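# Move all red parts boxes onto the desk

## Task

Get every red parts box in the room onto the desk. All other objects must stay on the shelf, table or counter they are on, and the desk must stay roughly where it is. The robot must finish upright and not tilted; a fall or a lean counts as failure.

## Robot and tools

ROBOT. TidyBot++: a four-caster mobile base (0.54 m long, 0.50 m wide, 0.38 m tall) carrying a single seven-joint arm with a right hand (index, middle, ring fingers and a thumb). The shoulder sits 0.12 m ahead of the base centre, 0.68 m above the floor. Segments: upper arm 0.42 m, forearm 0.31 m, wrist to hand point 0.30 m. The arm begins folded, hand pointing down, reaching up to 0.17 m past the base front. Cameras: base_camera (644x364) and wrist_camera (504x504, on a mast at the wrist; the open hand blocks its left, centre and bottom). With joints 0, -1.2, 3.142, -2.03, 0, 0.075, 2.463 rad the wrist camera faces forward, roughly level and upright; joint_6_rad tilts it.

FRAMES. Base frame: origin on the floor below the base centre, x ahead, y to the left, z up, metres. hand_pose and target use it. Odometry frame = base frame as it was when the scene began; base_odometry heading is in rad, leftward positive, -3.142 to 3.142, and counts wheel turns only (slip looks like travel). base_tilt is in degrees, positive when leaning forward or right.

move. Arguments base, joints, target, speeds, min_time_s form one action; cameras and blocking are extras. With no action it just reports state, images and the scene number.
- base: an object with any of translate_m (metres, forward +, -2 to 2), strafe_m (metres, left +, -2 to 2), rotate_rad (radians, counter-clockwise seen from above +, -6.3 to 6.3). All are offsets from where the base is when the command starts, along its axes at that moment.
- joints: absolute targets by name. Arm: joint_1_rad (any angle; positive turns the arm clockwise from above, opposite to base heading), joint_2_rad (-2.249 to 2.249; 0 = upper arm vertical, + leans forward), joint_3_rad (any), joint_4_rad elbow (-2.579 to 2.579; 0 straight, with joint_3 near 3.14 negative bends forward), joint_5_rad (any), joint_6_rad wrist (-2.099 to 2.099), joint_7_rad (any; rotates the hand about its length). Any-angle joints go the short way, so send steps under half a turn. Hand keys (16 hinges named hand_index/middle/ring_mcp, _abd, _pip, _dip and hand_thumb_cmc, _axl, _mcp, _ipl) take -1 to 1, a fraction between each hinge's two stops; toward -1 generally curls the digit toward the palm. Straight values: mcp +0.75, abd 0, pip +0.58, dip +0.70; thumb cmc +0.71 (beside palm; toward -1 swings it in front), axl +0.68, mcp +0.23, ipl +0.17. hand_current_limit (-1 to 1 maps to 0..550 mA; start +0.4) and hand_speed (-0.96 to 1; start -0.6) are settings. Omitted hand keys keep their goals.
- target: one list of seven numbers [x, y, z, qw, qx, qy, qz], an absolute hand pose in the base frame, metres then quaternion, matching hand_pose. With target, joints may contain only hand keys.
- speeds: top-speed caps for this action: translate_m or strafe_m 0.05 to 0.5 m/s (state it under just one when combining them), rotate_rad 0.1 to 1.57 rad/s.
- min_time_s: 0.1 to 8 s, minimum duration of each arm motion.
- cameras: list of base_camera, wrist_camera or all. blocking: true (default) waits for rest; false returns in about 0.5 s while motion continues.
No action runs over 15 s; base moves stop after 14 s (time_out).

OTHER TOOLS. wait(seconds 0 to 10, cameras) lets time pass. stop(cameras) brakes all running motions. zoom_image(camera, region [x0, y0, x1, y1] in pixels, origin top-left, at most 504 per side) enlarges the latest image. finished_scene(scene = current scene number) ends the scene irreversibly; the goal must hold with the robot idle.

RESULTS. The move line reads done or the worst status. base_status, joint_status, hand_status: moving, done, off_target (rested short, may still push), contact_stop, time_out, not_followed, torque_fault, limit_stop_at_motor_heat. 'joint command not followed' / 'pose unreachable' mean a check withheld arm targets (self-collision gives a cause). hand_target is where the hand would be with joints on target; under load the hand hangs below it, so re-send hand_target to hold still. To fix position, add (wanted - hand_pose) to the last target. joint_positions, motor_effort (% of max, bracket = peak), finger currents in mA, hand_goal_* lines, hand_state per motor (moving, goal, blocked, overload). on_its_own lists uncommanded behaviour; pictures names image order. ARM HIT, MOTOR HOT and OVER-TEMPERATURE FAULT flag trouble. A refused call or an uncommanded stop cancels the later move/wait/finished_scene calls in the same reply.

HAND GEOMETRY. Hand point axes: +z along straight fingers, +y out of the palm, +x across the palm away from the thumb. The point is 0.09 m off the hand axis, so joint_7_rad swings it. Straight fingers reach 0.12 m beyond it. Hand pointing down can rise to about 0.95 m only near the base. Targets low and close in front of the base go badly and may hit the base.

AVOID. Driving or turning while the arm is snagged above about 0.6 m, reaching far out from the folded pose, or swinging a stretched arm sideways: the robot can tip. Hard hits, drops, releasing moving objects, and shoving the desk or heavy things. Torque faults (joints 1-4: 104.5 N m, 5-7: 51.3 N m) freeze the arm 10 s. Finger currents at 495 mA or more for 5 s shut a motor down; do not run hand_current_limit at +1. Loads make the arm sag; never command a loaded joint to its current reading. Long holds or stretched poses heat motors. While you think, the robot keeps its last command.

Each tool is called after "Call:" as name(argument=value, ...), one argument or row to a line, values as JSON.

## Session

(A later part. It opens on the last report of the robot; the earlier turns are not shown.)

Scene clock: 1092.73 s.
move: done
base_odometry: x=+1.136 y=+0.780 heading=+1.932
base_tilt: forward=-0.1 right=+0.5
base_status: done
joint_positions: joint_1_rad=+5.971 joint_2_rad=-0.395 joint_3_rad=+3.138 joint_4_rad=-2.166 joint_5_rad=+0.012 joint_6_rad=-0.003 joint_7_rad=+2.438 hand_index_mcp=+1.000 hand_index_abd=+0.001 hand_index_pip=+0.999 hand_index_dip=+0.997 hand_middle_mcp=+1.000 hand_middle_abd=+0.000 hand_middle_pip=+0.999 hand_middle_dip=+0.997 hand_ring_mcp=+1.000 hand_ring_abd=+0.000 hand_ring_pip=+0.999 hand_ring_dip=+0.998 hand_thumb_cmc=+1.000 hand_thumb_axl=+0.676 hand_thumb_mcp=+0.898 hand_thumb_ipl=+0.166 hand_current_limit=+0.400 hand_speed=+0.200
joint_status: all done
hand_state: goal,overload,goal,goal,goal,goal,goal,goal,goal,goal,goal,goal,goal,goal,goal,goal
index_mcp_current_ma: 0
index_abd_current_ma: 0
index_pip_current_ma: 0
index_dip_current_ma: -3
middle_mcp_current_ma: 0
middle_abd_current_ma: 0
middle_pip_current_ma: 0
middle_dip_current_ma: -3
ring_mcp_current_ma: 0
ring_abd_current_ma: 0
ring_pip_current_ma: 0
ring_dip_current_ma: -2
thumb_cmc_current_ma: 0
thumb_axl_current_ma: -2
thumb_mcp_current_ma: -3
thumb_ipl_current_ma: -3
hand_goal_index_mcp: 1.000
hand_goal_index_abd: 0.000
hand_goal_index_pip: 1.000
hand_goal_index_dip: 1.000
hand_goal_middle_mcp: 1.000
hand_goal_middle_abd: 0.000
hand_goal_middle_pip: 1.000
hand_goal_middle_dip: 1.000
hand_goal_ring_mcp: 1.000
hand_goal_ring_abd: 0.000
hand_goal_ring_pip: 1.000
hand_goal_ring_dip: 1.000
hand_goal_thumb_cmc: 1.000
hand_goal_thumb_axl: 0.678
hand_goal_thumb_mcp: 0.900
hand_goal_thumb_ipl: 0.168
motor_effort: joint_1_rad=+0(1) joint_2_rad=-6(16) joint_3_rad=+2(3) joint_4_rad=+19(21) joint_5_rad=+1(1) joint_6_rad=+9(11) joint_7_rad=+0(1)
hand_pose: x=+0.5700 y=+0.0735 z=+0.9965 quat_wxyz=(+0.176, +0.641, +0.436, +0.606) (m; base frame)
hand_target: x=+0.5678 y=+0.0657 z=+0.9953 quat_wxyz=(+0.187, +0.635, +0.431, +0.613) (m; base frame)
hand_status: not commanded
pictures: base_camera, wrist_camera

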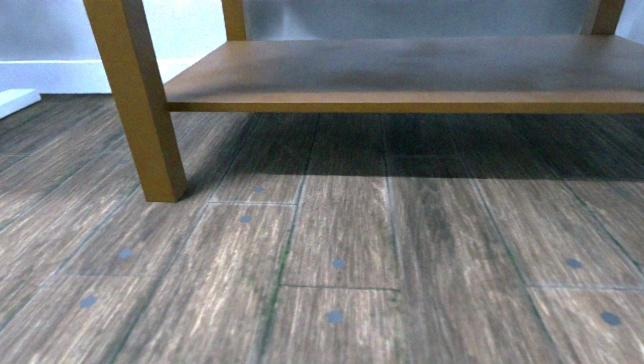

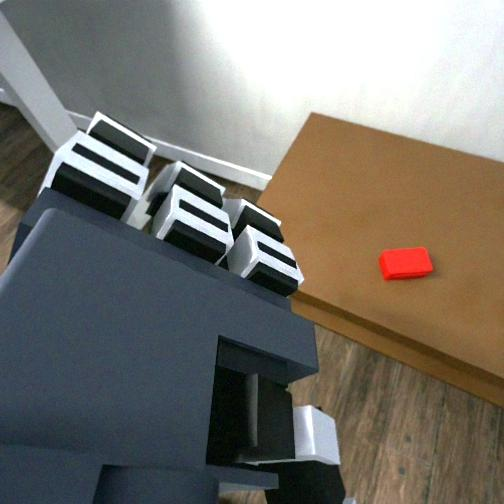

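Call:
move(
  base={"translate_m": 0.191, "strafe_m": -0.25},
  joints={"joint_2_rad": -0.8, "joint_4_rad": -1.8, "joint_6_rad": -0.3, "joint_7_rad": 1.25, "hand_index_mcp": 0.845, "hand_middle_mcp": 0.845, "hand_ring_mcp": 0.845, "hand_index_pip": -0.384, "hand_middle_pip": -0.384, "hand_ring_pip": -0.384, "hand_index_dip": 0.70, "hand_middle_dip": 0.70, "hand_ring_dip": 0.70, "hand_thumb_cmc": -0.89, "hand_thumb_mcp": 0.40, "hand_thumb_ipl": -0.316},
)

Call:
move(
  joints={"joint_2_rad": -0.4, "joint_4_rad": -1.8, "joint_6_rad": -0.4, "joint_7_rad": -0.066},
)

Call:
move(
  joints={"joint_2_rad": 0.16, "joint_4_rad": -2.017, "joint_6_rad": 0.264},
  cameras=["all"],
)

Scene clock: 1163.83 s.
move: done
base_odometry: x=+1.303 y=+1.047 heading=+1.932
base_tilt: forward=-0.1 right=+0.5
base_status: done
joint_positions: joint_1_rad=+5.971 joint_2_rad=-0.797 joint_3_rad=+3.141 joint_4_rad=-1.839 joint_5_rad=+0.012 joint_6_rad=-0.246 joint_7_rad=+1.316 hand_index_mcp=+0.846 hand_index_abd=+0.002 hand_index_pip=-0.382 hand_index_dip=+0.703 hand_middle_mcp=+0.846 hand_middle_abd=+0.000 hand_middle_pip=-0.382 hand_middle_dip=+0.703 hand_ring_mcp=+0.846 hand_ring_abd=+0.000 hand_ring_pip=-0.382 hand_ring_dip=+0.702 hand_thumb_cmc=-0.876 hand_thumb_axl=+0.676 hand_thumb_mcp=+0.401 hand_thumb_ipl=-0.315 hand_current_limit=+0.400 hand_speed=+0.200
joint_status: all done
hand_state: goal,overload,goal,goal,goal,goal,goal,goal,goal,goal,goal,goal,goal,goal,goal,goal
index_mcp_current_ma: 0
index_abd_current_ma: 0
index_pip_current_ma: 1
index_dip_current_ma: 3
middle_mcp_current_ma: 0
middle_abd_current_ma: 0
middle_pip_current_ma: 1
middle_dip_current_ma: 3
ring_mcp_current_ma: 0
ring_abd_current_ma: 0
ring_pip_current_ma: 1
ring_dip_current_ma: 2
thumb_cmc_current_ma: 26
thumb_axl_current_ma: -2
thumb_mcp_current_ma: 1
thumb_ipl_current_ma: 2
hand_goal_index_mcp: 0.846
hand_goal_index_abd: 0.000
hand_goal_index_pip: -0.384
hand_goal_index_dip: 0.700
hand_goal_middle_mcp: 0.846
hand_goal_middle_abd: 0.000
hand_goal_middle_pip: -0.384
hand_goal_middle_dip: 0.700
hand_goal_ring_mcp: 0.846
hand_goal_ring_abd: 0.000
hand_goal_ring_pip: -0.384
hand_goal_ring_dip: 0.700
hand_goal_thumb_cmc: -0.890
hand_goal_thumb_axl: 0.678
hand_goal_thumb_mcp: 0.400
hand_goal_thumb_ipl: -0.316
motor_effort: joint_1_rad=+1(2) joint_2_rad=+8(10) joint_3_rad=+2(5) joint_4_rad=+17(21) joint_5_rad=+0(1) joint_6_rad=+8(10) joint_7_rad=+1(1)
hand_pose: x=+0.4007 y=+0.0109 z=+1.1777 quat_wxyz=(-0.218, +0.600, +0.020, +0.769) (m; base frame)
hand_target: x=+0.3946 y=+0.0095 z=+1.1789 quat_wxyz=(-0.243, +0.605, -0.006, +0.758) (m; base frame)
hand_status: not commanded
pictures: none

Scene clock: 1166.00 s.
move: done
base_odometry: x=+1.303 y=+1.047 heading=+1.932
base_tilt: forward=-0.1 right=+0.4
base_status: not commanded
joint_positions: joint_1_rad=+5.971 joint_2_rad=-0.402 joint_3_rad=+3.141 joint_4_rad=-1.838 joint_5_rad=+0.012 joint_6_rad=-0.347 joint_7_rad=+0.000 hand_index_mcp=+0.840 hand_index_abd=+0.002 hand_index_pip=-0.383 hand_index_dip=+0.703 hand_middle_mcp=+0.839 hand_middle_abd=+0.000 hand_middle_pip=-0.383 hand_middle_dip=+0.703 hand_ring_mcp=+0.839 hand_ring_abd=+0.000 hand_ring_pip=-0.382 hand_ring_dip=+0.702 hand_thumb_cmc=-0.880 hand_thumb_axl=+0.676 hand_thumb_mcp=+0.401 hand_thumb_ipl=-0.315 hand_current_limit=+0.400 hand_speed=+0.200
joint_status: all done
hand_state: goal,overload,goal,goal,goal,goal,goal,goal,goal,goal,goal,goal,goal,goal,goal,goal
index_mcp_current_ma: -9
index_abd_current_ma: 0
index_pip_current_ma: 1
index_dip_current_ma: 3
middle_mcp_current_ma: -11
middle_abd_current_ma: 0
middle_pip_current_ma: 1
middle_dip_current_ma: 3
ring_mcp_current_ma: -10
ring_abd_current_ma: 0
ring_pip_current_ma: 1
ring_dip_current_ma: 2
thumb_cmc_current_ma: 15
thumb_axl_current_ma: -2
thumb_mcp_current_ma: 1
thumb_ipl_current_ma: 2
hand_goal_index_mcp: 0.846
hand_goal_index_abd: 0.000
hand_goal_index_pip: -0.384
hand_goal_index_dip: 0.700
hand_goal_middle_mcp: 0.846
hand_goal_middle_abd: 0.000
hand_goal_middle_pip: -0.384
hand_goal_middle_dip: 0.700
hand_goal_ring_mcp: 0.846
hand_goal_ring_abd: 0.000
hand_goal_ring_pip: -0.384
hand_goal_ring_dip: 0.700
hand_goal_thumb_cmc: -0.890
hand_goal_thumb_axl: 0.678
hand_goal_thumb_mcp: 0.400
hand_goal_thumb_ipl: -0.316
motor_effort: joint_1_rad=+0(1) joint_2_rad=-6(10) joint_3_rad=+1(2) joint_4_rad=+19(21) joint_5_rad=+1(2) joint_6_rad=+8(11) joint_7_rad=+0(1)
hand_pose: x=+0.5155 y=+0.1513 z=+0.9643 quat_wxyz=(-0.505, +0.631, -0.455, +0.374) (m; base frame)
hand_target: x=+0.5121 y=+0.1524 z=+0.9732 quat_wxyz=(-0.512, +0.615, -0.486, +0.352) (m; base frame)
hand_status: not commanded
pictures: none

Scene clock: 1168.10 s.
move: done
base_odometry: x=+1.303 y=+1.047 heading=+1.932
base_tilt: forward=+0.0 right=+0.5
base_status: not commanded
joint_positions: joint_1_rad=+5.971 joint_2_rad=+0.155 joint_3_rad=+3.141 joint_4_rad=-1.983 joint_5_rad=+0.012 joint_6_rad=+0.211 joint_7_rad=-0.002 hand_index_mcp=+0.840 hand_index_abd=+0.002 hand_index_pip=-0.383 hand_index_dip=+0.703 hand_middle_mcp=+0.839 hand_middle_abd=+0.000 hand_middle_pip=-0.383 hand_middle_dip=+0.703 hand_ring_mcp=+0.839 hand_ring_abd=+0.000 hand_ring_pip=-0.382 hand_ring_dip=+0.702 hand_thumb_cmc=-0.881 hand_thumb_axl=+0.676 hand_thumb_mcp=+0.400 hand_thumb_ipl=-0.315 hand_current_limit=+0.400 hand_speed=+0.200
joint_status: all done
hand_state: goal,overload,goal,goal,goal,goal,goal,goal,goal,goal,goal,goal,goal,goal,goal,goal
index_mcp_current_ma: -9
index_abd_current_ma: 0
index_pip_current_ma: 1
index_dip_current_ma: 3
middle_mcp_current_ma: -11
middle_abd_current_ma: 0
middle_pip_current_ma: 1
middle_dip_current_ma: 3
ring_mcp_current_ma: -10
ring_abd_current_ma: 0
ring_pip_current_ma: 1
ring_dip_current_ma: 2
thumb_cmc_current_ma: 14
thumb_axl_current_ma: -2
thumb_mcp_current_ma: 0
thumb_ipl_current_ma: 2
hand_goal_index_mcp: 0.846
hand_goal_index_abd: 0.000
hand_goal_index_pip: -0.384
hand_goal_index_dip: 0.700
hand_goal_middle_mcp: 0.846
hand_goal_middle_abd: 0.000
hand_goal_middle_pip: -0.384
hand_goal_middle_dip: 0.700
hand_goal_ring_mcp: 0.846
hand_goal_ring_abd: 0.000
hand_goal_ring_pip: -0.384
hand_goal_ring_dip: 0.700
hand_goal_thumb_cmc: -0.890
hand_goal_thumb_axl: 0.678
hand_goal_thumb_mcp: 0.400
hand_goal_thumb_ipl: -0.316
motor_effort: joint_1_rad=+0(1) joint_2_rad=-21(23) joint_3_rad=+2(3) joint_4_rad=+17(20) joint_5_rad=+1(1) joint_6_rad=+8(10) joint_7_rad=+0(1)
hand_pose: x=+0.6662 y=+0.2022 z=+0.7438 quat_wxyz=(-0.461, +0.667, -0.479, +0.337) (m; base frame)
hand_target: x=+0.6658 y=+0.1999 z=+0.7385 quat_wxyz=(-0.475, +0.641, -0.507, +0.327) (m; base frame)
hand_status: not commanded
pictures: base_camera, wrist_camera

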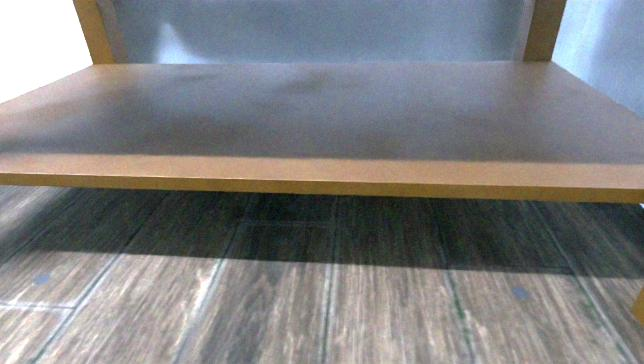

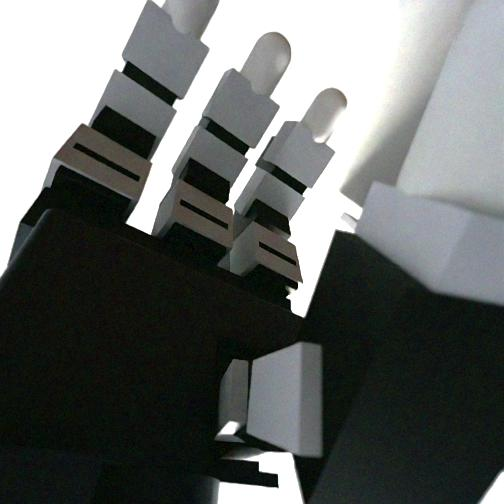

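Call:
move(
  joints={"joint_2_rad": 0.37, "joint_4_rad": -2.235, "joint_6_rad": 0.62},
)

Call:
move(
  joints={"joint_2_rad": 0.532, "joint_4_rad": -2.324, "joint_6_rad": 0.86},
  cameras=["wrist_camera"],
)

Scene clock: 1177.40 s.
move: done
base_odometry: x=+1.303 y=+1.047 heading=+1.932
base_tilt: forward=-0.1 right=+0.4
base_status: not commanded
joint_positions: joint_1_rad=+5.971 joint_2_rad=+0.372 joint_3_rad=+3.141 joint_4_rad=-2.209 joint_5_rad=+0.012 joint_6_rad=+0.567 joint_7_rad=-0.002 hand_index_mcp=+0.840 hand_index_abd=+0.002 hand_index_pip=-0.383 hand_index_dip=+0.703 hand_middle_mcp=+0.839 hand_middle_abd=+0.000 hand_middle_pip=-0.383 hand_middle_dip=+0.703 hand_ring_mcp=+0.839 hand_ring_abd=+0.000 hand_ring_pip=-0.382 hand_ring_dip=+0.702 hand_thumb_cmc=-0.881 hand_thumb_axl=+0.676 hand_thumb_mcp=+0.400 hand_thumb_ipl=-0.315 hand_current_limit=+0.400 hand_speed=+0.200
joint_status: all done
hand_state: goal,overload,goal,goal,goal,goal,goal,goal,goal,goal,goal,goal,goal,goal,goal,goal
index_mcp_current_ma: -9
index_abd_current_ma: 0
index_pip_current_ma: 1
index_dip_current_ma: 3
middle_mcp_current_ma: -11
middle_abd_current_ma: 0
middle_pip_current_ma: 1
middle_dip_current_ma: 3
ring_mcp_current_ma: -10
ring_abd_current_ma: 0
ring_pip_current_ma: 1
ring_dip_current_ma: 2
thumb_cmc_current_ma: 14
thumb_axl_current_ma: -2
thumb_mcp_current_ma: 0
thumb_ipl_current_ma: 2
hand_goal_index_mcp: 0.846
hand_goal_index_abd: 0.000
hand_goal_index_pip: -0.384
hand_goal_index_dip: 0.700
hand_goal_middle_mcp: 0.846
hand_goal_middle_abd: 0.000
hand_goal_middle_pip: -0.384
hand_goal_middle_dip: 0.700
hand_goal_ring_mcp: 0.846
hand_goal_ring_abd: 0.000
hand_goal_ring_pip: -0.384
hand_goal_ring_dip: 0.700
hand_goal_thumb_cmc: -0.890
hand_goal_thumb_axl: 0.678
hand_goal_thumb_mcp: 0.400
hand_goal_thumb_ipl: -0.316
motor_effort: joint_1_rad=+0(1) joint_2_rad=-23(26) joint_3_rad=+2(2) joint_4_rad=+12(17) joint_5_rad=+0(1) joint_6_rad=+8(10) joint_7_rad=+0(1)
hand_pose: x=+0.6402 y=+0.1952 z=+0.6019 quat_wxyz=(-0.433, +0.686, -0.493, +0.314) (m; base frame)
hand_target: x=+0.6408 y=+0.1922 z=+0.6063 quat_wxyz=(-0.450, +0.657, -0.519, +0.310) (m; base frame)
hand_status: not commanded
pictures: none

Scene clock: 1178.83 s.
move: done
base_odometry: x=+1.303 y=+1.047 heading=+1.932
base_tilt: forward=-0.1 right=+0.4
base_status: not commanded
joint_positions: joint_1_rad=+5.971 joint_2_rad=+0.530 joint_3_rad=+3.141 joint_4_rad=-2.297 joint_5_rad=+0.012 joint_6_rad=+0.807 joint_7_rad=-0.002 hand_index_mcp=+0.840 hand_index_abd=+0.002 hand_index_pip=-0.383 hand_index_dip=+0.703 hand_middle_mcp=+0.839 hand_middle_abd=+0.000 hand_middle_pip=-0.383 hand_middle_dip=+0.703 hand_ring_mcp=+0.839 hand_ring_abd=+0.000 hand_ring_pip=-0.382 hand_ring_dip=+0.702 hand_thumb_cmc=-0.881 hand_thumb_axl=+0.676 hand_thumb_mcp=+0.400 hand_thumb_ipl=-0.315 hand_current_limit=+0.400 hand_speed=+0.200
joint_status: all done
hand_state: goal,overload,goal,goal,goal,goal,goal,goal,goal,goal,goal,goal,goal,goal,goal,goal
index_mcp_current_ma: -9
index_abd_current_ma: 0
index_pip_current_ma: 1
index_dip_current_ma: 3
middle_mcp_current_ma: -11
middle_abd_current_ma: 0
middle_pip_current_ma: 1
middle_dip_current_ma: 3
ring_mcp_current_ma: -10
ring_abd_current_ma: 0
ring_pip_current_ma: 1
ring_dip_current_ma: 2
thumb_cmc_current_ma: 14
thumb_axl_current_ma: -2
thumb_mcp_current_ma: 0
thumb_ipl_current_ma: 2
hand_goal_index_mcp: 0.846
hand_goal_index_abd: 0.000
hand_goal_index_pip: -0.384
hand_goal_index_dip: 0.700
hand_goal_middle_mcp: 0.846
hand_goal_middle_abd: 0.000
hand_goal_middle_pip: -0.384
hand_goal_middle_dip: 0.700
hand_goal_ring_mcp: 0.846
hand_goal_ring_abd: 0.000
hand_goal_ring_pip: -0.384
hand_goal_ring_dip: 0.700
hand_goal_thumb_cmc: -0.890
hand_goal_thumb_axl: 0.678
hand_goal_thumb_mcp: 0.400
hand_goal_thumb_ipl: -0.316
motor_effort: joint_1_rad=+1(1) joint_2_rad=-24(27) joint_3_rad=+2(2) joint_4_rad=+9(13) joint_5_rad=+1(1) joint_6_rad=+7(9) joint_7_rad=+0(0)
hand_pose: x=+0.6292 y=+0.1926 z=+0.5388 quat_wxyz=(-0.432, +0.687, -0.494, +0.311) (m; base frame)
hand_target: x=+0.6283 y=+0.1883 z=+0.5425 quat_wxyz=(-0.446, +0.660, -0.521, +0.307) (m; base frame)
hand_status: not commanded
pictures: wrist_camera

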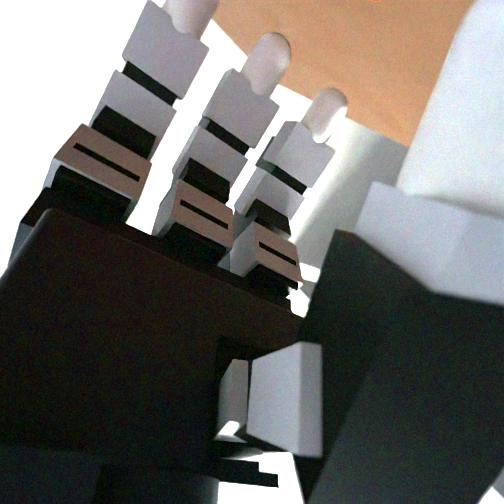

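Call:
move(
  joints={"joint_2_rad": 0.585, "joint_4_rad": -2.335, "joint_6_rad": 0.92},
  cameras=["wrist_camera"],
)

Scene clock: 1188.03 s.
move: done
base_odometry: x=+1.303 y=+1.047 heading=+1.932
base_tilt: forward=-0.1 right=+0.4
base_status: not commanded
joint_positions: joint_1_rad=+5.971 joint_2_rad=+0.576 joint_3_rad=+3.141 joint_4_rad=-2.305 joint_5_rad=+0.012 joint_6_rad=+0.873 joint_7_rad=-0.002 hand_index_mcp=+0.840 hand_index_abd=+0.002 hand_index_pip=-0.383 hand_index_dip=+0.703 hand_middle_mcp=+0.839 hand_middle_abd=+0.000 hand_middle_pip=-0.383 hand_middle_dip=+0.703 hand_ring_mcp=+0.839 hand_ring_abd=+0.000 hand_ring_pip=-0.382 hand_ring_dip=+0.702 hand_thumb_cmc=-0.881 hand_thumb_axl=+0.676 hand_thumb_mcp=+0.400 hand_thumb_ipl=-0.315 hand_current_limit=+0.400 hand_speed=+0.200
joint_status: all done
hand_state: goal,overload,goal,goal,goal,goal,goal,goal,goal,goal,goal,goal,goal,goal,goal,goal
index_mcp_current_ma: -9
index_abd_current_ma: 0
index_pip_current_ma: 1
index_dip_current_ma: 3
middle_mcp_current_ma: -11
middle_abd_current_ma: 0
middle_pip_current_ma: 1
middle_dip_current_ma: 3
ring_mcp_current_ma: -10
ring_abd_current_ma: 0
ring_pip_current_ma: 1
ring_dip_current_ma: 2
thumb_cmc_current_ma: 14
thumb_axl_current_ma: -2
thumb_mcp_current_ma: 0
thumb_ipl_current_ma: 2
hand_goal_index_mcp: 0.846
hand_goal_index_abd: 0.000
hand_goal_index_pip: -0.384
hand_goal_index_dip: 0.700
hand_goal_middle_mcp: 0.846
hand_goal_middle_abd: 0.000
hand_goal_middle_pip: -0.384
hand_goal_middle_dip: 0.700
hand_goal_ring_mcp: 0.846
hand_goal_ring_abd: 0.000
hand_goal_ring_pip: -0.384
hand_goal_ring_dip: 0.700
hand_goal_thumb_cmc: -0.890
hand_goal_thumb_axl: 0.678
hand_goal_thumb_mcp: 0.400
hand_goal_thumb_ipl: -0.316
motor_effort: joint_1_rad=+1(1) joint_2_rad=-25(27) joint_3_rad=+1(2) joint_4_rad=+9(10) joint_5_rad=+1(1) joint_6_rad=+8(9) joint_7_rad=+0(1)
hand_pose: x=+0.6311 y=+0.1934 z=+0.5259 quat_wxyz=(-0.435, +0.685, -0.493, +0.313) (m; base frame)
hand_target: x=+0.6270 y=+0.1879 z=+0.5247 quat_wxyz=(-0.445, +0.660, -0.522, +0.306) (m; base frame)
hand_status: not commanded
pictures: wrist_camera

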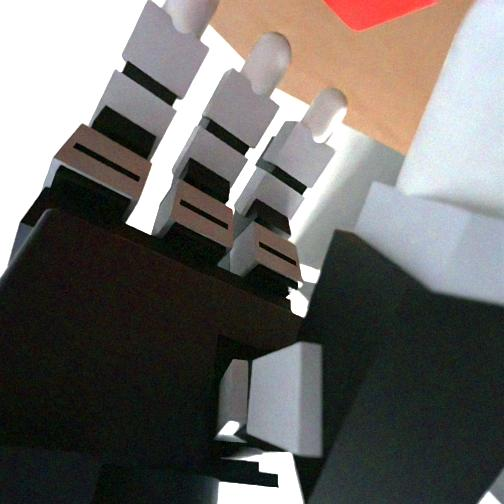

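Call:
move(
  base={"translate_m": 0.013, "strafe_m": -0.008},
  joints={"joint_2_rad": 0.638, "joint_4_rad": -2.335, "joint_6_rad": 0.975},
  cameras=["wrist_camera"],
)

Call:
move(
  joints={"joint_2_rad": 0.686, "joint_4_rad": -2.34, "joint_6_rad": 1.03},
  cameras=["wrist_camera"],
)

Scene clock: 1197.43 s.
move: done
base_odometry: x=+1.306 y=+1.062 heading=+1.932
base_tilt: forward=+0.0 right=+0.5
base_status: done
joint_positions: joint_1_rad=+5.975 joint_2_rad=+0.631 joint_3_rad=+3.141 joint_4_rad=-2.310 joint_5_rad=+0.012 joint_6_rad=+0.929 joint_7_rad=-0.002 hand_index_mcp=+0.840 hand_index_abd=+0.002 hand_index_pip=-0.383 hand_index_dip=+0.703 hand_middle_mcp=+0.839 hand_middle_abd=+0.000 hand_middle_pip=-0.383 hand_middle_dip=+0.703 hand_ring_mcp=+0.839 hand_ring_abd=+0.000 hand_ring_pip=-0.382 hand_ring_dip=+0.702 hand_thumb_cmc=-0.882 hand_thumb_axl=+0.676 hand_thumb_mcp=+0.400 hand_thumb_ipl=-0.315 hand_current_limit=+0.400 hand_speed=+0.200
joint_status: all done
hand_state: goal,overload,goal,goal,goal,goal,goal,goal,goal,goal,goal,goal,goal,goal,goal,goal
index_mcp_current_ma: -9
index_abd_current_ma: 0
index_pip_current_ma: 1
index_dip_current_ma: 3
middle_mcp_current_ma: -11
middle_abd_current_ma: 0
middle_pip_current_ma: 1
middle_dip_current_ma: 3
ring_mcp_current_ma: -10
ring_abd_current_ma: 0
ring_pip_current_ma: 1
ring_dip_current_ma: 2
thumb_cmc_current_ma: 12
thumb_axl_current_ma: -2
thumb_mcp_current_ma: 0
thumb_ipl_current_ma: 2
hand_goal_index_mcp: 0.846
hand_goal_index_abd: 0.000
hand_goal_index_pip: -0.384
hand_goal_index_dip: 0.700
hand_goal_middle_mcp: 0.846
hand_goal_middle_abd: 0.000
hand_goal_middle_pip: -0.384
hand_goal_middle_dip: 0.700
hand_goal_ring_mcp: 0.846
hand_goal_ring_abd: 0.000
hand_goal_ring_pip: -0.384
hand_goal_ring_dip: 0.700
hand_goal_thumb_cmc: -0.890
hand_goal_thumb_axl: 0.678
hand_goal_thumb_mcp: 0.400
hand_goal_thumb_ipl: -0.316
motor_effort: joint_1_rad=+1(3) joint_2_rad=-26(28) joint_3_rad=+1(3) joint_4_rad=+8(10) joint_5_rad=+0(1) joint_6_rad=+8(9) joint_7_rad=+0(1)
hand_pose: x=+0.6320 y=+0.1916 z=+0.5080 quat_wxyz=(-0.434, +0.685, -0.495, +0.313) (m; base frame)
hand_target: x=+0.6293 y=+0.1886 z=+0.5092 quat_wxyz=(-0.446, +0.660, -0.521, +0.307) (m; base frame)
hand_status: not commanded
pictures: wrist_camera

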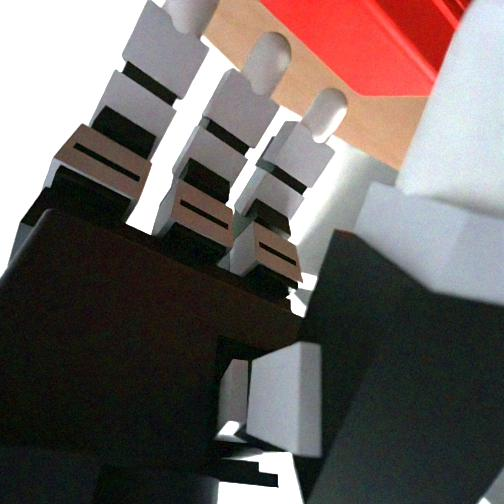

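Scene clock: 1198.20 s.
move: done
base_odometry: x=+1.306 y=+1.062 heading=+1.932
base_tilt: forward=+0.0 right=+0.5
base_status: not commanded
joint_positions: joint_1_rad=+5.975 joint_2_rad=+0.677 joint_3_rad=+3.141 joint_4_rad=-2.311 joint_5_rad=+0.012 joint_6_rad=+0.983 joint_7_rad=-0.002 hand_index_mcp=+0.840 hand_index_abd=+0.002 hand_index_pip=-0.383 hand_index_dip=+0.703 hand_middle_mcp=+0.839 hand_middle_abd=+0.000 hand_middle_pip=-0.383 hand_middle_dip=+0.703 hand_ring_mcp=+0.839 hand_ring_abd=+0.000 hand_ring_pip=-0.382 hand_ring_dip=+0.702 hand_thumb_cmc=-0.882 hand_thumb_axl=+0.676 hand_thumb_mcp=+0.400 hand_thumb_ipl=-0.315 hand_current_limit=+0.400 hand_speed=+0.200
joint_status: all done
hand_state: goal,overload,goal,goal,goal,goal,goal,goal,goal,goal,goal,goal,goal,goal,goal,goal
index_mcp_current_ma: -9
index_abd_current_ma: 0
index_pip_current_ma: 1
index_dip_current_ma: 3
middle_mcp_current_ma: -11
middle_abd_current_ma: 0
middle_pip_current_ma: 1
middle_dip_current_ma: 3
ring_mcp_current_ma: -10
ring_abd_current_ma: 0
ring_pip_current_ma: 1
ring_dip_current_ma: 2
thumb_cmc_current_ma: 12
thumb_axl_current_ma: -2
thumb_mcp_current_ma: 0
thumb_ipl_current_ma: 2
hand_goal_index_mcp: 0.846
hand_goal_index_abd: 0.000
hand_goal_index_pip: -0.384
hand_goal_index_dip: 0.700
hand_goal_middle_mcp: 0.846
hand_goal_middle_abd: 0.000
hand_goal_middle_pip: -0.384
hand_goal_middle_dip: 0.700
hand_goal_ring_mcp: 0.846
hand_goal_ring_abd: 0.000
hand_goal_ring_pip: -0.384
hand_goal_ring_dip: 0.700
hand_goal_thumb_cmc: -0.890
hand_goal_thumb_axl: 0.678
hand_goal_thumb_mcp: 0.400
hand_goal_thumb_ipl: -0.316
motor_effort: joint_1_rad=+0(1) joint_2_rad=-25(27) joint_3_rad=+2(2) joint_4_rad=+7(9) joint_5_rad=+0(1) joint_6_rad=+8(9) joint_7_rad=+0(1)
hand_pose: x=+0.6342 y=+0.1925 z=+0.4956 quat_wxyz=(-0.437, +0.683, -0.494, +0.315) (m; base frame)
hand_target: x=+0.6291 y=+0.1886 z=+0.4949 quat_wxyz=(-0.446, +0.660, -0.521, +0.307) (m; base frame)
hand_status: not commanded
pictures: wrist_camera

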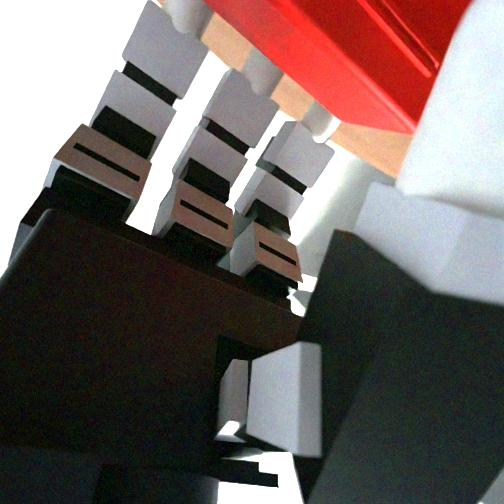

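Call:
move(
  joints={"joint_2_rad": 0.697, "joint_4_rad": -2.34, "joint_6_rad": 1.042},
  cameras=[],
)

Call:
move(
  joints={"hand_speed": -0.7, "hand_current_limit": 0.6, "hand_thumb_mcp": 0.12, "hand_thumb_ipl": -0.2, "hand_middle_mcp": 0.72, "hand_ring_mcp": 0.72, "hand_middle_pip": -0.66, "hand_ring_pip": -0.66},
  cameras=["wrist_camera"],
)

Call:
move(
  joints={"hand_thumb_mcp": -0.03, "hand_thumb_ipl": -0.13, "hand_middle_pip": -0.74, "hand_ring_pip": -0.74},
  cameras=["wrist_camera"],
)

Scene clock: 1211.27 s.
move: done
base_odometry: x=+1.306 y=+1.062 heading=+1.932
base_tilt: forward=-0.1 right=+0.5
base_status: not commanded
joint_positions: joint_1_rad=+5.975 joint_2_rad=+0.684 joint_3_rad=+3.141 joint_4_rad=-2.311 joint_5_rad=+0.012 joint_6_rad=+0.995 joint_7_rad=-0.002 hand_index_mcp=+0.840 hand_index_abd=+0.002 hand_index_pip=-0.383 hand_index_dip=+0.703 hand_middle_mcp=+0.839 hand_middle_abd=+0.000 hand_middle_pip=-0.383 hand_middle_dip=+0.703 hand_ring_mcp=+0.839 hand_ring_abd=+0.000 hand_ring_pip=-0.382 hand_ring_dip=+0.702 hand_thumb_cmc=-0.882 hand_thumb_axl=+0.676 hand_thumb_mcp=+0.400 hand_thumb_ipl=-0.315 hand_current_limit=+0.400 hand_speed=+0.200
joint_status: all done
hand_state: goal,overload,goal,goal,goal,goal,goal,goal,goal,goal,goal,goal,goal,goal,goal,goal
index_mcp_current_ma: -9
index_abd_current_ma: 0
index_pip_current_ma: 1
index_dip_current_ma: 3
middle_mcp_current_ma: -11
middle_abd_current_ma: 0
middle_pip_current_ma: 1
middle_dip_current_ma: 3
ring_mcp_current_ma: -10
ring_abd_current_ma: 0
ring_pip_current_ma: 1
ring_dip_current_ma: 2
thumb_cmc_current_ma: 12
thumb_axl_current_ma: -2
thumb_mcp_current_ma: 0
thumb_ipl_current_ma: 2
hand_goal_index_mcp: 0.846
hand_goal_index_abd: 0.000
hand_goal_index_pip: -0.384
hand_goal_index_dip: 0.700
hand_goal_middle_mcp: 0.846
hand_goal_middle_abd: 0.000
hand_goal_middle_pip: -0.384
hand_goal_middle_dip: 0.700
hand_goal_ring_mcp: 0.846
hand_goal_ring_abd: 0.000
hand_goal_ring_pip: -0.384
hand_goal_ring_dip: 0.700
hand_goal_thumb_cmc: -0.890
hand_goal_thumb_axl: 0.678
hand_goal_thumb_mcp: 0.400
hand_goal_thumb_ipl: -0.316
motor_effort: joint_1_rad=+0(1) joint_2_rad=-27(27) joint_3_rad=+1(2) joint_4_rad=+7(8) joint_5_rad=+1(1) joint_6_rad=+8(9) joint_7_rad=+0(1)
hand_pose: x=+0.6351 y=+0.1928 z=+0.4940 quat_wxyz=(-0.438, +0.682, -0.493, +0.316) (m; base frame)
hand_target: x=+0.6294 y=+0.1887 z=+0.4918 quat_wxyz=(-0.447, +0.659, -0.521, +0.307) (m; base frame)
hand_status: not commanded
pictures: none
No camera images: "cameras" was empty.

Scene clock: 1212.07 s.
move: done
base_odometry: x=+1.306 y=+1.062 heading=+1.932
base_tilt: forward=+0.0 right=+0.5
base_status: not commanded
joint_positions: joint_1_rad=+5.975 joint_2_rad=+0.685 joint_3_rad=+3.141 joint_4_rad=-2.311 joint_5_rad=+0.012 joint_6_rad=+0.995 joint_7_rad=-0.002 hand_index_mcp=+0.840 hand_index_abd=+0.002 hand_index_pip=-0.383 hand_index_dip=+0.703 hand_middle_mcp=+0.715 hand_middle_abd=+0.000 hand_middle_pip=-0.656 hand_middle_dip=+0.703 hand_ring_mcp=+0.715 hand_ring_abd=+0.000 hand_ring_pip=-0.656 hand_ring_dip=+0.702 hand_thumb_cmc=-0.882 hand_thumb_axl=+0.676 hand_thumb_mcp=+0.121 hand_thumb_ipl=-0.202 hand_current_limit=+0.600 hand_speed=-0.700
joint_status: all done
hand_state: goal,overload,goal,goal,goal,goal,goal,goal,goal,goal,goal,goal,goal,goal,goal,goal
index_mcp_current_ma: -9
index_abd_current_ma: 0
index_pip_current_ma: 1
index_dip_current_ma: 3
middle_mcp_current_ma: -6
middle_abd_current_ma: 0
middle_pip_current_ma: 4
middle_dip_current_ma: 3
ring_mcp_current_ma: -6
ring_abd_current_ma: 0
ring_pip_current_ma: 5
ring_dip_current_ma: 2
thumb_cmc_current_ma: 12
thumb_axl_current_ma: -2
thumb_mcp_current_ma: 2
thumb_ipl_current_ma: -2
hand_goal_index_mcp: 0.846
hand_goal_index_abd: 0.000
hand_goal_index_pip: -0.384
hand_goal_index_dip: 0.700
hand_goal_middle_mcp: 0.720
hand_goal_middle_abd: 0.000
hand_goal_middle_pip: -0.660
hand_goal_middle_dip: 0.700
hand_goal_ring_mcp: 0.720
hand_goal_ring_abd: 0.000
hand_goal_ring_pip: -0.660
hand_goal_ring_dip: 0.700
hand_goal_thumb_cmc: -0.890
hand_goal_thumb_axl: 0.678
hand_goal_thumb_mcp: 0.120
hand_goal_thumb_ipl: -0.200
motor_effort: joint_1_rad=+0(1) joint_2_rad=-26(27) joint_3_rad=+1(2) joint_4_rad=+7(8) joint_5_rad=+1(1) joint_6_rad=+9(9) joint_7_rad=+0(1)
hand_pose: x=+0.6351 y=+0.1928 z=+0.4940 quat_wxyz=(-0.438, +0.682, -0.493, +0.316) (m; base frame)
hand_target: x=+0.6294 y=+0.1887 z=+0.4918 quat_wxyz=(-0.447, +0.659, -0.521, +0.307) (m; base frame)
hand_status: not commanded
pictures: wrist_camera

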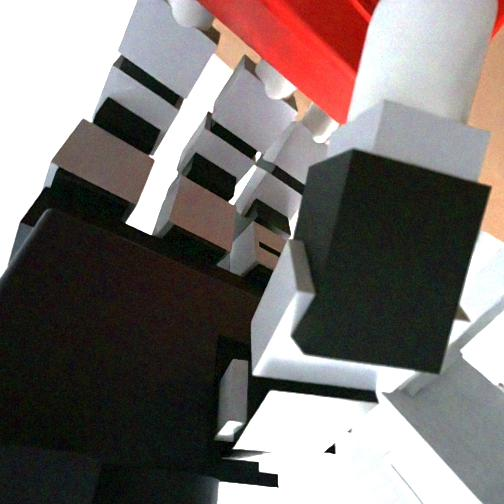

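Scene clock: 1212.67 s.
move: off_target
base_odometry: x=+1.306 y=+1.062 heading=+1.932
base_tilt: forward=+0.0 right=+0.4
base_status: not commanded
joint_positions: joint_1_rad=+5.975 joint_2_rad=+0.684 joint_3_rad=+3.141 joint_4_rad=-2.311 joint_5_rad=+0.012 joint_6_rad=+0.995 joint_7_rad=-0.002 hand_index_mcp=+0.840 hand_index_abd=+0.002 hand_index_pip=-0.383 hand_index_dip=+0.703 hand_middle_mcp=+0.724 hand_middle_abd=+0.000 hand_middle_pip=-0.734 hand_middle_dip=+0.703 hand_ring_mcp=+0.719 hand_ring_abd=+0.000 hand_ring_pip=-0.731 hand_ring_dip=+0.702 hand_thumb_cmc=-0.880 hand_thumb_axl=+0.680 hand_thumb_mcp=+0.007 hand_thumb_ipl=-0.124 hand_current_limit=+0.600 hand_speed=-0.700
joint_status: hand_thumb_mcp off_target (ended at +0.007, target -0.030); the others done
hand_state: goal,overload,goal,goal,goal,goal,goal,goal,goal,goal,goal,goal,goal,goal,blocked,goal
index_mcp_current_ma: -9
index_abd_current_ma: 0
index_pip_current_ma: 1
index_dip_current_ma: 3
middle_mcp_current_ma: 5
middle_abd_current_ma: 0
middle_pip_current_ma: 8
middle_dip_current_ma: 3
ring_mcp_current_ma: 0
ring_abd_current_ma: 0
ring_pip_current_ma: 13
ring_dip_current_ma: 2
thumb_cmc_current_ma: 17
thumb_axl_current_ma: 3
thumb_mcp_current_ma: 124
thumb_ipl_current_ma: 12
hand_goal_index_mcp: 0.846
hand_goal_index_abd: 0.000
hand_goal_index_pip: -0.384
hand_goal_index_dip: 0.700
hand_goal_middle_mcp: 0.720
hand_goal_middle_abd: 0.000
hand_goal_middle_pip: -0.740
hand_goal_middle_dip: 0.700
hand_goal_ring_mcp: 0.720
hand_goal_ring_abd: 0.000
hand_goal_ring_pip: -0.740
hand_goal_ring_dip: 0.700
hand_goal_thumb_cmc: -0.890
hand_goal_thumb_axl: 0.678
hand_goal_thumb_mcp: -0.030
hand_goal_thumb_ipl: -0.130
motor_effort: joint_1_rad=+1(1) joint_2_rad=-26(27) joint_3_rad=+2(2) joint_4_rad=+7(7) joint_5_rad=+1(1) joint_6_rad=+7(9) joint_7_rad=+0(1)
hand_pose: x=+0.6351 y=+0.1928 z=+0.4940 quat_wxyz=(-0.438, +0.682, -0.493, +0.316) (m; base frame)
hand_target: x=+0.6294 y=+0.1887 z=+0.4918 quat_wxyz=(-0.447, +0.659, -0.521, +0.307) (m; base frame)
hand_status: not commanded
pictures: wrist_camera

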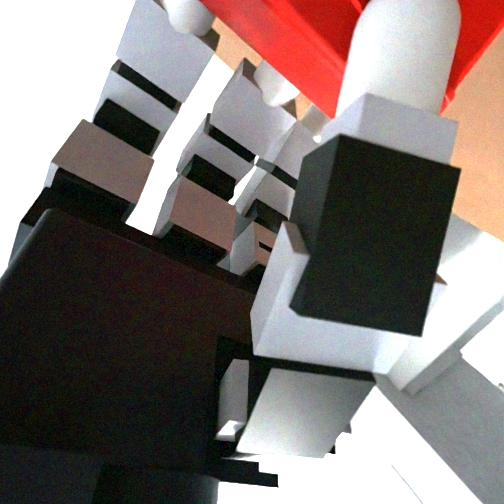

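Call:
move(
  joints={"hand_thumb_mcp": -0.34, "hand_thumb_ipl": -0.15, "hand_middle_mcp": 0.62, "hand_ring_mcp": 0.62, "hand_middle_pip": -0.87, "hand_ring_pip": -0.87, "hand_middle_dip": 0.65, "hand_ring_dip": 0.65},
  cameras=["wrist_camera"],
)

Scene clock: 1217.27 s.
move: off_target
base_odometry: x=+1.306 y=+1.062 heading=+1.932
base_tilt: forward=+0.0 right=+0.5
base_status: not commanded
joint_positions: joint_1_rad=+5.975 joint_2_rad=+0.685 joint_3_rad=+3.141 joint_4_rad=-2.311 joint_5_rad=+0.012 joint_6_rad=+1.002 joint_7_rad=-0.003 hand_index_mcp=+0.840 hand_index_abd=+0.002 hand_index_pip=-0.383 hand_index_dip=+0.703 hand_middle_mcp=+0.723 hand_middle_abd=+0.000 hand_middle_pip=-0.779 hand_middle_dip=+0.688 hand_ring_mcp=+0.694 hand_ring_abd=+0.000 hand_ring_pip=-0.782 hand_ring_dip=+0.681 hand_thumb_cmc=-0.849 hand_thumb_axl=+0.692 hand_thumb_mcp=+0.004 hand_thumb_ipl=-0.113 hand_current_limit=+0.600 hand_speed=-0.700
joint_status: hand_middle_mcp off_target (ended at +0.723, target +0.620); hand_middle_pip off_target (ended at -0.779, target -0.870); hand_middle_dip off_target (ended at +0.688, target +0.650); hand_ring_mcp off_target (ended at +0.694, target +0.620); hand_ring_pip off_target (ended at -0.782, target -0.870); hand_ring_dip off_target (ended at +0.681, target +0.650); hand_thumb_mcp off_target (ended at +0.004, target -0.340); hand_thumb_ipl off_target (ended at -0.113, target -0.150)
hand_state: goal,overload,goal,goal,blocked,goal,blocked,blocked,blocked,goal,blocked,blocked,blocked,goal,blocked,blocked
index_mcp_current_ma: -9
index_abd_current_ma: 0
index_pip_current_ma: 1
index_dip_current_ma: 3
middle_mcp_current_ma: 372
middle_abd_current_ma: 0
middle_pip_current_ma: 292
middle_dip_current_ma: 90
ring_mcp_current_ma: 241
ring_abd_current_ma: 0
ring_pip_current_ma: 278
ring_dip_current_ma: 69
thumb_cmc_current_ma: 103
thumb_axl_current_ma: 31
thumb_mcp_current_ma: 440
thumb_ipl_current_ma: 131
hand_goal_index_mcp: 0.846
hand_goal_index_abd: 0.000
hand_goal_index_pip: -0.384
hand_goal_index_dip: 0.700
hand_goal_middle_mcp: 0.620
hand_goal_middle_abd: 0.000
hand_goal_middle_pip: -0.870
hand_goal_middle_dip: 0.650
hand_goal_ring_mcp: 0.620
hand_goal_ring_abd: 0.000
hand_goal_ring_pip: -0.870
hand_goal_ring_dip: 0.650
hand_goal_thumb_cmc: -0.890
hand_goal_thumb_axl: 0.678
hand_goal_thumb_mcp: -0.340
hand_goal_thumb_ipl: -0.150
motor_effort: joint_1_rad=+0(1) joint_2_rad=-24(26) joint_3_rad=+1(1) joint_4_rad=+7(7) joint_5_rad=+0(1) joint_6_rad=+6(8) joint_7_rad=+0(1)
hand_pose: x=+0.6364 y=+0.1932 z=+0.4957 quat_wxyz=(-0.441, +0.680, -0.492, +0.318) (m; base frame)
hand_target: x=+0.6294 y=+0.1887 z=+0.4918 quat_wxyz=(-0.447, +0.659, -0.521, +0.307) (m; base frame)
hand_status: not commanded
pictures: wrist_camera

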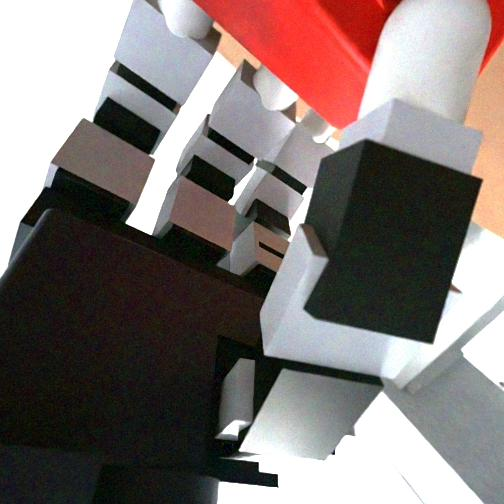

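Call:
move(
  joints={"joint_2_rad": 0.60, "joint_4_rad": -2.335, "joint_6_rad": 0.93},
  min_time_s=1.5,
  cameras=["wrist_camera"],
)

Call:
move(
  joints={"joint_2_rad": 0.45, "joint_4_rad": -2.27, "joint_6_rad": 0.72},
  min_time_s=1.5,
  cameras=["wrist_camera"],
)

Scene clock: 1226.30 s.
move: done
base_odometry: x=+1.306 y=+1.062 heading=+1.932
base_tilt: forward=-0.1 right=+0.4
base_status: not commanded
joint_positions: joint_1_rad=+5.975 joint_2_rad=+0.642 joint_3_rad=+3.141 joint_4_rad=-2.311 joint_5_rad=+0.012 joint_6_rad=+0.979 joint_7_rad=-0.003 hand_index_mcp=+0.840 hand_index_abd=+0.002 hand_index_pip=-0.383 hand_index_dip=+0.703 hand_middle_mcp=+0.723 hand_middle_abd=+0.000 hand_middle_pip=-0.780 hand_middle_dip=+0.688 hand_ring_mcp=+0.684 hand_ring_abd=+0.000 hand_ring_pip=-0.804 hand_ring_dip=+0.680 hand_thumb_cmc=-0.831 hand_thumb_axl=+0.699 hand_thumb_mcp=+0.004 hand_thumb_ipl=-0.112 hand_current_limit=+0.600 hand_speed=-0.700
joint_status: all done
hand_state: goal,overload,goal,goal,blocked,goal,blocked,blocked,blocked,goal,blocked,blocked,blocked,blocked,blocked,blocked
index_mcp_current_ma: -9
index_abd_current_ma: 0
index_pip_current_ma: 1
index_dip_current_ma: 3
middle_mcp_current_ma: 372
middle_abd_current_ma: 0
middle_pip_current_ma: 288
middle_dip_current_ma: 90
ring_mcp_current_ma: 199
ring_abd_current_ma: 0
ring_pip_current_ma: 191
ring_dip_current_ma: 66
thumb_cmc_current_ma: 168
thumb_axl_current_ma: 54
thumb_mcp_current_ma: 440
thumb_ipl_current_ma: 133
hand_goal_index_mcp: 0.846
hand_goal_index_abd: 0.000
hand_goal_index_pip: -0.384
hand_goal_index_dip: 0.700
hand_goal_middle_mcp: 0.620
hand_goal_middle_abd: 0.000
hand_goal_middle_pip: -0.870
hand_goal_middle_dip: 0.650
hand_goal_ring_mcp: 0.620
hand_goal_ring_abd: 0.000
hand_goal_ring_pip: -0.870
hand_goal_ring_dip: 0.650
hand_goal_thumb_cmc: -0.890
hand_goal_thumb_axl: 0.678
hand_goal_thumb_mcp: -0.340
hand_goal_thumb_ipl: -0.150
on_its_own: hand_ring_pip moved -0.022 toward your old target -0.870
motor_effort: joint_1_rad=+1(1) joint_2_rad=-27(28) joint_3_rad=+1(2) joint_4_rad=+8(9) joint_5_rad=+0(1) joint_6_rad=+9(10) joint_7_rad=+0(1)
hand_pose: x=+0.6391 y=+0.1940 z=+0.5133 quat_wxyz=(-0.447, +0.676, -0.489, +0.322) (m; base frame)
hand_target: x=+0.6267 y=+0.1878 z=+0.5190 quat_wxyz=(-0.443, +0.661, -0.522, +0.305) (m; base frame)
hand_status: not commanded
pictures: wrist_camera

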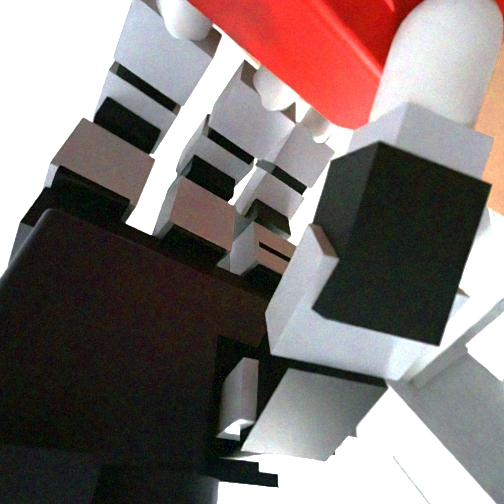

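Scene clock: 1228.10 s.
move: done
base_odometry: x=+1.306 y=+1.062 heading=+1.932
base_tilt: forward=-0.1 right=+0.5
base_status: not commanded
joint_positions: joint_1_rad=+5.975 joint_2_rad=+0.490 joint_3_rad=+3.141 joint_4_rad=-2.308 joint_5_rad=+0.012 joint_6_rad=+0.772 joint_7_rad=-0.003 hand_index_mcp=+0.840 hand_index_abd=+0.002 hand_index_pip=-0.383 hand_index_dip=+0.703 hand_middle_mcp=+0.723 hand_middle_abd=+0.000 hand_middle_pip=-0.780 hand_middle_dip=+0.688 hand_ring_mcp=+0.684 hand_ring_abd=+0.000 hand_ring_pip=-0.804 hand_ring_dip=+0.680 hand_thumb_cmc=-0.831 hand_thumb_axl=+0.699 hand_thumb_mcp=+0.004 hand_thumb_ipl=-0.112 hand_current_limit=+0.600 hand_speed=-0.700
joint_status: all done
hand_state: goal,overload,goal,goal,blocked,goal,blocked,blocked,blocked,goal,blocked,blocked,blocked,blocked,blocked,blocked
index_mcp_current_ma: -9
index_abd_current_ma: 0
index_pip_current_ma: 1
index_dip_current_ma: 3
middle_mcp_current_ma: 372
middle_abd_current_ma: 0
middle_pip_current_ma: 288
middle_dip_current_ma: 90
ring_mcp_current_ma: 199
ring_abd_current_ma: 0
ring_pip_current_ma: 191
ring_dip_current_ma: 66
thumb_cmc_current_ma: 168
thumb_axl_current_ma: 54
thumb_mcp_current_ma: 440
thumb_ipl_current_ma: 133
hand_goal_index_mcp: 0.846
hand_goal_index_abd: 0.000
hand_goal_index_pip: -0.384
hand_goal_index_dip: 0.700
hand_goal_middle_mcp: 0.620
hand_goal_middle_abd: 0.000
hand_goal_middle_pip: -0.870
hand_goal_middle_dip: 0.650
hand_goal_ring_mcp: 0.620
hand_goal_ring_abd: 0.000
hand_goal_ring_pip: -0.870
hand_goal_ring_dip: 0.650
hand_goal_thumb_cmc: -0.890
hand_goal_thumb_axl: 0.678
hand_goal_thumb_mcp: -0.340
hand_goal_thumb_ipl: -0.150
motor_effort: joint_1_rad=+1(1) joint_2_rad=-23(28) joint_3_rad=+1(2) joint_4_rad=+10(11) joint_5_rad=+0(1) joint_6_rad=+8(10) joint_7_rad=+0(1)
hand_pose: x=+0.6228 y=+0.1882 z=+0.5484 quat_wxyz=(-0.429, +0.688, -0.497, +0.311) (m; base frame)
hand_target: x=+0.6368 y=+0.1909 z=+0.5726 quat_wxyz=(-0.445, +0.660, -0.522, +0.306) (m; base frame)
hand_status: not commanded
pictures: wrist_camera

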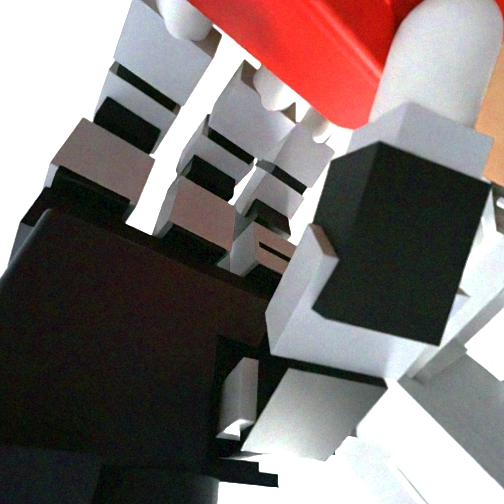

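Call:
move(
  joints={"joint_2_rad": 0.16, "joint_4_rad": -2.05, "joint_6_rad": 0.15},
  min_time_s=2,
  cameras=[],
)

Call:
move(
  base={"translate_m": -0.3},
  speeds={"translate_m": 0.3},
  cameras=["wrist_camera"],
)

Call:
move(
  joints={"joint_1_rad": 0.016, "joint_2_rad": -0.047, "joint_4_rad": -1.05, "joint_6_rad": -0.95},
  min_time_s=3,
  cameras=["wrist_camera"],
)

Scene clock: 1247.73 s.
move: done
base_odometry: x=+1.306 y=+1.062 heading=+1.932
base_tilt: forward=-0.1 right=+0.4
base_status: not commanded
joint_positions: joint_1_rad=+5.975 joint_2_rad=+0.193 joint_3_rad=+3.141 joint_4_rad=-2.095 joint_5_rad=+0.012 joint_6_rad=+0.200 joint_7_rad=-0.003 hand_index_mcp=+0.840 hand_index_abd=+0.002 hand_index_pip=-0.383 hand_index_dip=+0.703 hand_middle_mcp=+0.723 hand_middle_abd=+0.000 hand_middle_pip=-0.780 hand_middle_dip=+0.688 hand_ring_mcp=+0.684 hand_ring_abd=+0.000 hand_ring_pip=-0.804 hand_ring_dip=+0.680 hand_thumb_cmc=-0.831 hand_thumb_axl=+0.699 hand_thumb_mcp=+0.004 hand_thumb_ipl=-0.112 hand_current_limit=+0.600 hand_speed=-0.700
joint_status: all done
hand_state: goal,overload,goal,goal,blocked,goal,blocked,blocked,blocked,goal,blocked,blocked,blocked,blocked,blocked,blocked
index_mcp_current_ma: -9
index_abd_current_ma: 0
index_pip_current_ma: 1
index_dip_current_ma: 3
middle_mcp_current_ma: 372
middle_abd_current_ma: 0
middle_pip_current_ma: 288
middle_dip_current_ma: 90
ring_mcp_current_ma: 199
ring_abd_current_ma: 0
ring_pip_current_ma: 191
ring_dip_current_ma: 66
thumb_cmc_current_ma: 168
thumb_axl_current_ma: 54
thumb_mcp_current_ma: 440
thumb_ipl_current_ma: 133
hand_goal_index_mcp: 0.846
hand_goal_index_abd: 0.000
hand_goal_index_pip: -0.384
hand_goal_index_dip: 0.700
hand_goal_middle_mcp: 0.620
hand_goal_middle_abd: 0.000
hand_goal_middle_pip: -0.870
hand_goal_middle_dip: 0.650
hand_goal_ring_mcp: 0.620
hand_goal_ring_abd: 0.000
hand_goal_ring_pip: -0.870
hand_goal_ring_dip: 0.650
hand_goal_thumb_cmc: -0.890
hand_goal_thumb_axl: 0.678
hand_goal_thumb_mcp: -0.340
hand_goal_thumb_ipl: -0.150
motor_effort: joint_1_rad=+1(1) joint_2_rad=-20(25) joint_3_rad=+1(2) joint_4_rad=+16(16) joint_5_rad=+0(1) joint_6_rad=+8(10) joint_7_rad=+0(1)
hand_pose: x=+0.6240 y=+0.1863 z=+0.6652 quat_wxyz=(-0.405, +0.701, -0.506, +0.298) (m; base frame)
hand_target: x=+0.6322 y=+0.1895 z=+0.6945 quat_wxyz=(-0.424, +0.673, -0.531, +0.292) (m; base frame)
hand_status: not commanded
pictures: none
No camera images: "cameras" was empty.

Scene clock: 1249.67 s.
move: done
base_odometry: x=+1.412 y=+0.782 heading=+1.932
base_tilt: forward=-0.1 right=+0.4
base_status: done
joint_positions: joint_1_rad=+5.975 joint_2_rad=+0.188 joint_3_rad=+3.141 joint_4_rad=-2.091 joint_5_rad=+0.012 joint_6_rad=+0.197 joint_7_rad=-0.003 hand_index_mcp=+0.840 hand_index_abd=+0.002 hand_index_pip=-0.383 hand_index_dip=+0.703 hand_middle_mcp=+0.723 hand_middle_abd=+0.000 hand_middle_pip=-0.780 hand_middle_dip=+0.688 hand_ring_mcp=+0.684 hand_ring_abd=+0.000 hand_ring_pip=-0.804 hand_ring_dip=+0.679 hand_thumb_cmc=-0.831 hand_thumb_axl=+0.699 hand_thumb_mcp=+0.004 hand_thumb_ipl=-0.112 hand_current_limit=+0.600 hand_speed=-0.700
joint_status: not commanded
hand_state: goal,overload,goal,goal,blocked,goal,blocked,blocked,blocked,goal,blocked,blocked,blocked,blocked,blocked,blocked
index_mcp_current_ma: -9
index_abd_current_ma: 0
index_pip_current_ma: 1
index_dip_current_ma: 3
middle_mcp_current_ma: 372
middle_abd_current_ma: 0
middle_pip_current_ma: 287
middle_dip_current_ma: 90
ring_mcp_current_ma: 197
ring_abd_current_ma: 0
ring_pip_current_ma: 190
ring_dip_current_ma: 65
thumb_cmc_current_ma: 169
thumb_axl_current_ma: 54
thumb_mcp_current_ma: 440
thumb_ipl_current_ma: 133
hand_goal_index_mcp: 0.846
hand_goal_index_abd: 0.000
hand_goal_index_pip: -0.384
hand_goal_index_dip: 0.700
hand_goal_middle_mcp: 0.620
hand_goal_middle_abd: 0.000
hand_goal_middle_pip: -0.870
hand_goal_middle_dip: 0.650
hand_goal_ring_mcp: 0.620
hand_goal_ring_abd: 0.000
hand_goal_ring_pip: -0.870
hand_goal_ring_dip: 0.650
hand_goal_thumb_cmc: -0.890
hand_goal_thumb_axl: 0.678
hand_goal_thumb_mcp: -0.340
hand_goal_thumb_ipl: -0.150
motor_effort: joint_1_rad=+1(2) joint_2_rad=-20(24) joint_3_rad=+1(2) joint_4_rad=+16(17) joint_5_rad=+0(1) joint_6_rad=+8(10) joint_7_rad=+0(1)
hand_pose: x=+0.6247 y=+0.1865 z=+0.6689 quat_wxyz=(-0.407, +0.699, -0.506, +0.299) (m; base frame)
hand_target: x=+0.6322 y=+0.1895 z=+0.6945 quat_wxyz=(-0.424, +0.673, -0.531, +0.292) (m; base frame)
hand_status: not commanded
pictures: wrist_camera

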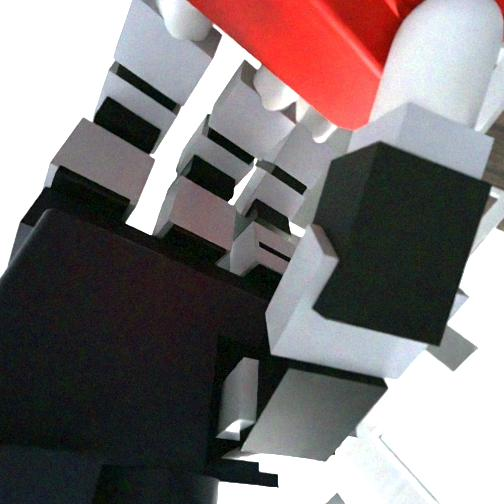

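Scene clock: 1253.30 s.
move: done
base_odometry: x=+1.412 y=+0.782 heading=+1.932
base_tilt: forward=+0.0 right=+0.4
base_status: not commanded
joint_positions: joint_1_rad=+6.272 joint_2_rad=-0.023 joint_3_rad=+3.141 joint_4_rad=-1.096 joint_5_rad=+0.012 joint_6_rad=-0.898 joint_7_rad=-0.003 hand_index_mcp=+0.840 hand_index_abd=+0.002 hand_index_pip=-0.383 hand_index_dip=+0.703 hand_middle_mcp=+0.723 hand_middle_abd=+0.000 hand_middle_pip=-0.780 hand_middle_dip=+0.688 hand_ring_mcp=+0.684 hand_ring_abd=+0.000 hand_ring_pip=-0.804 hand_ring_dip=+0.679 hand_thumb_cmc=-0.831 hand_thumb_axl=+0.699 hand_thumb_mcp=+0.004 hand_thumb_ipl=-0.112 hand_current_limit=+0.600 hand_speed=-0.700
joint_status: all done
hand_state: goal,overload,goal,goal,blocked,goal,blocked,blocked,blocked,goal,blocked,blocked,blocked,blocked,blocked,blocked
index_mcp_current_ma: -9
index_abd_current_ma: 0
index_pip_current_ma: 1
index_dip_current_ma: 3
middle_mcp_current_ma: 372
middle_abd_current_ma: 0
middle_pip_current_ma: 286
middle_dip_current_ma: 90
ring_mcp_current_ma: 197
ring_abd_current_ma: 0
ring_pip_current_ma: 190
ring_dip_current_ma: 65
thumb_cmc_current_ma: 169
thumb_axl_current_ma: 54
thumb_mcp_current_ma: 440
thumb_ipl_current_ma: 133
hand_goal_index_mcp: 0.846
hand_goal_index_abd: 0.000
hand_goal_index_pip: -0.384
hand_goal_index_dip: 0.700
hand_goal_middle_mcp: 0.620
hand_goal_middle_abd: 0.000
hand_goal_middle_pip: -0.870
hand_goal_middle_dip: 0.650
hand_goal_ring_mcp: 0.620
hand_goal_ring_abd: 0.000
hand_goal_ring_pip: -0.870
hand_goal_ring_dip: 0.650
hand_goal_thumb_cmc: -0.890
hand_goal_thumb_axl: 0.678
hand_goal_thumb_mcp: -0.340
hand_goal_thumb_ipl: -0.150
motor_effort: joint_1_rad=+1(1) joint_2_rad=-17(23) joint_3_rad=+2(2) joint_4_rad=+18(20) joint_5_rad=+1(1) joint_6_rad=+9(10) joint_7_rad=+0(1)
hand_pose: x=+0.6300 y=+0.0268 z=+1.0569 quat_wxyz=(-0.389, +0.592, -0.586, +0.392) (m; base frame)
hand_target: x=+0.6133 y=+0.0215 z=+1.0814 quat_wxyz=(-0.406, +0.561, -0.609, +0.386) (m; base frame)
hand_status: not commanded
pictures: wrist_camera

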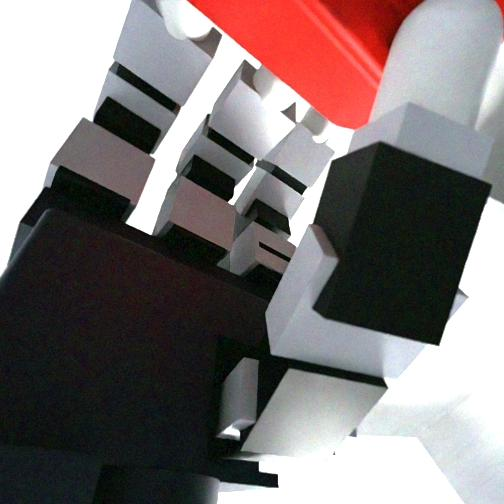

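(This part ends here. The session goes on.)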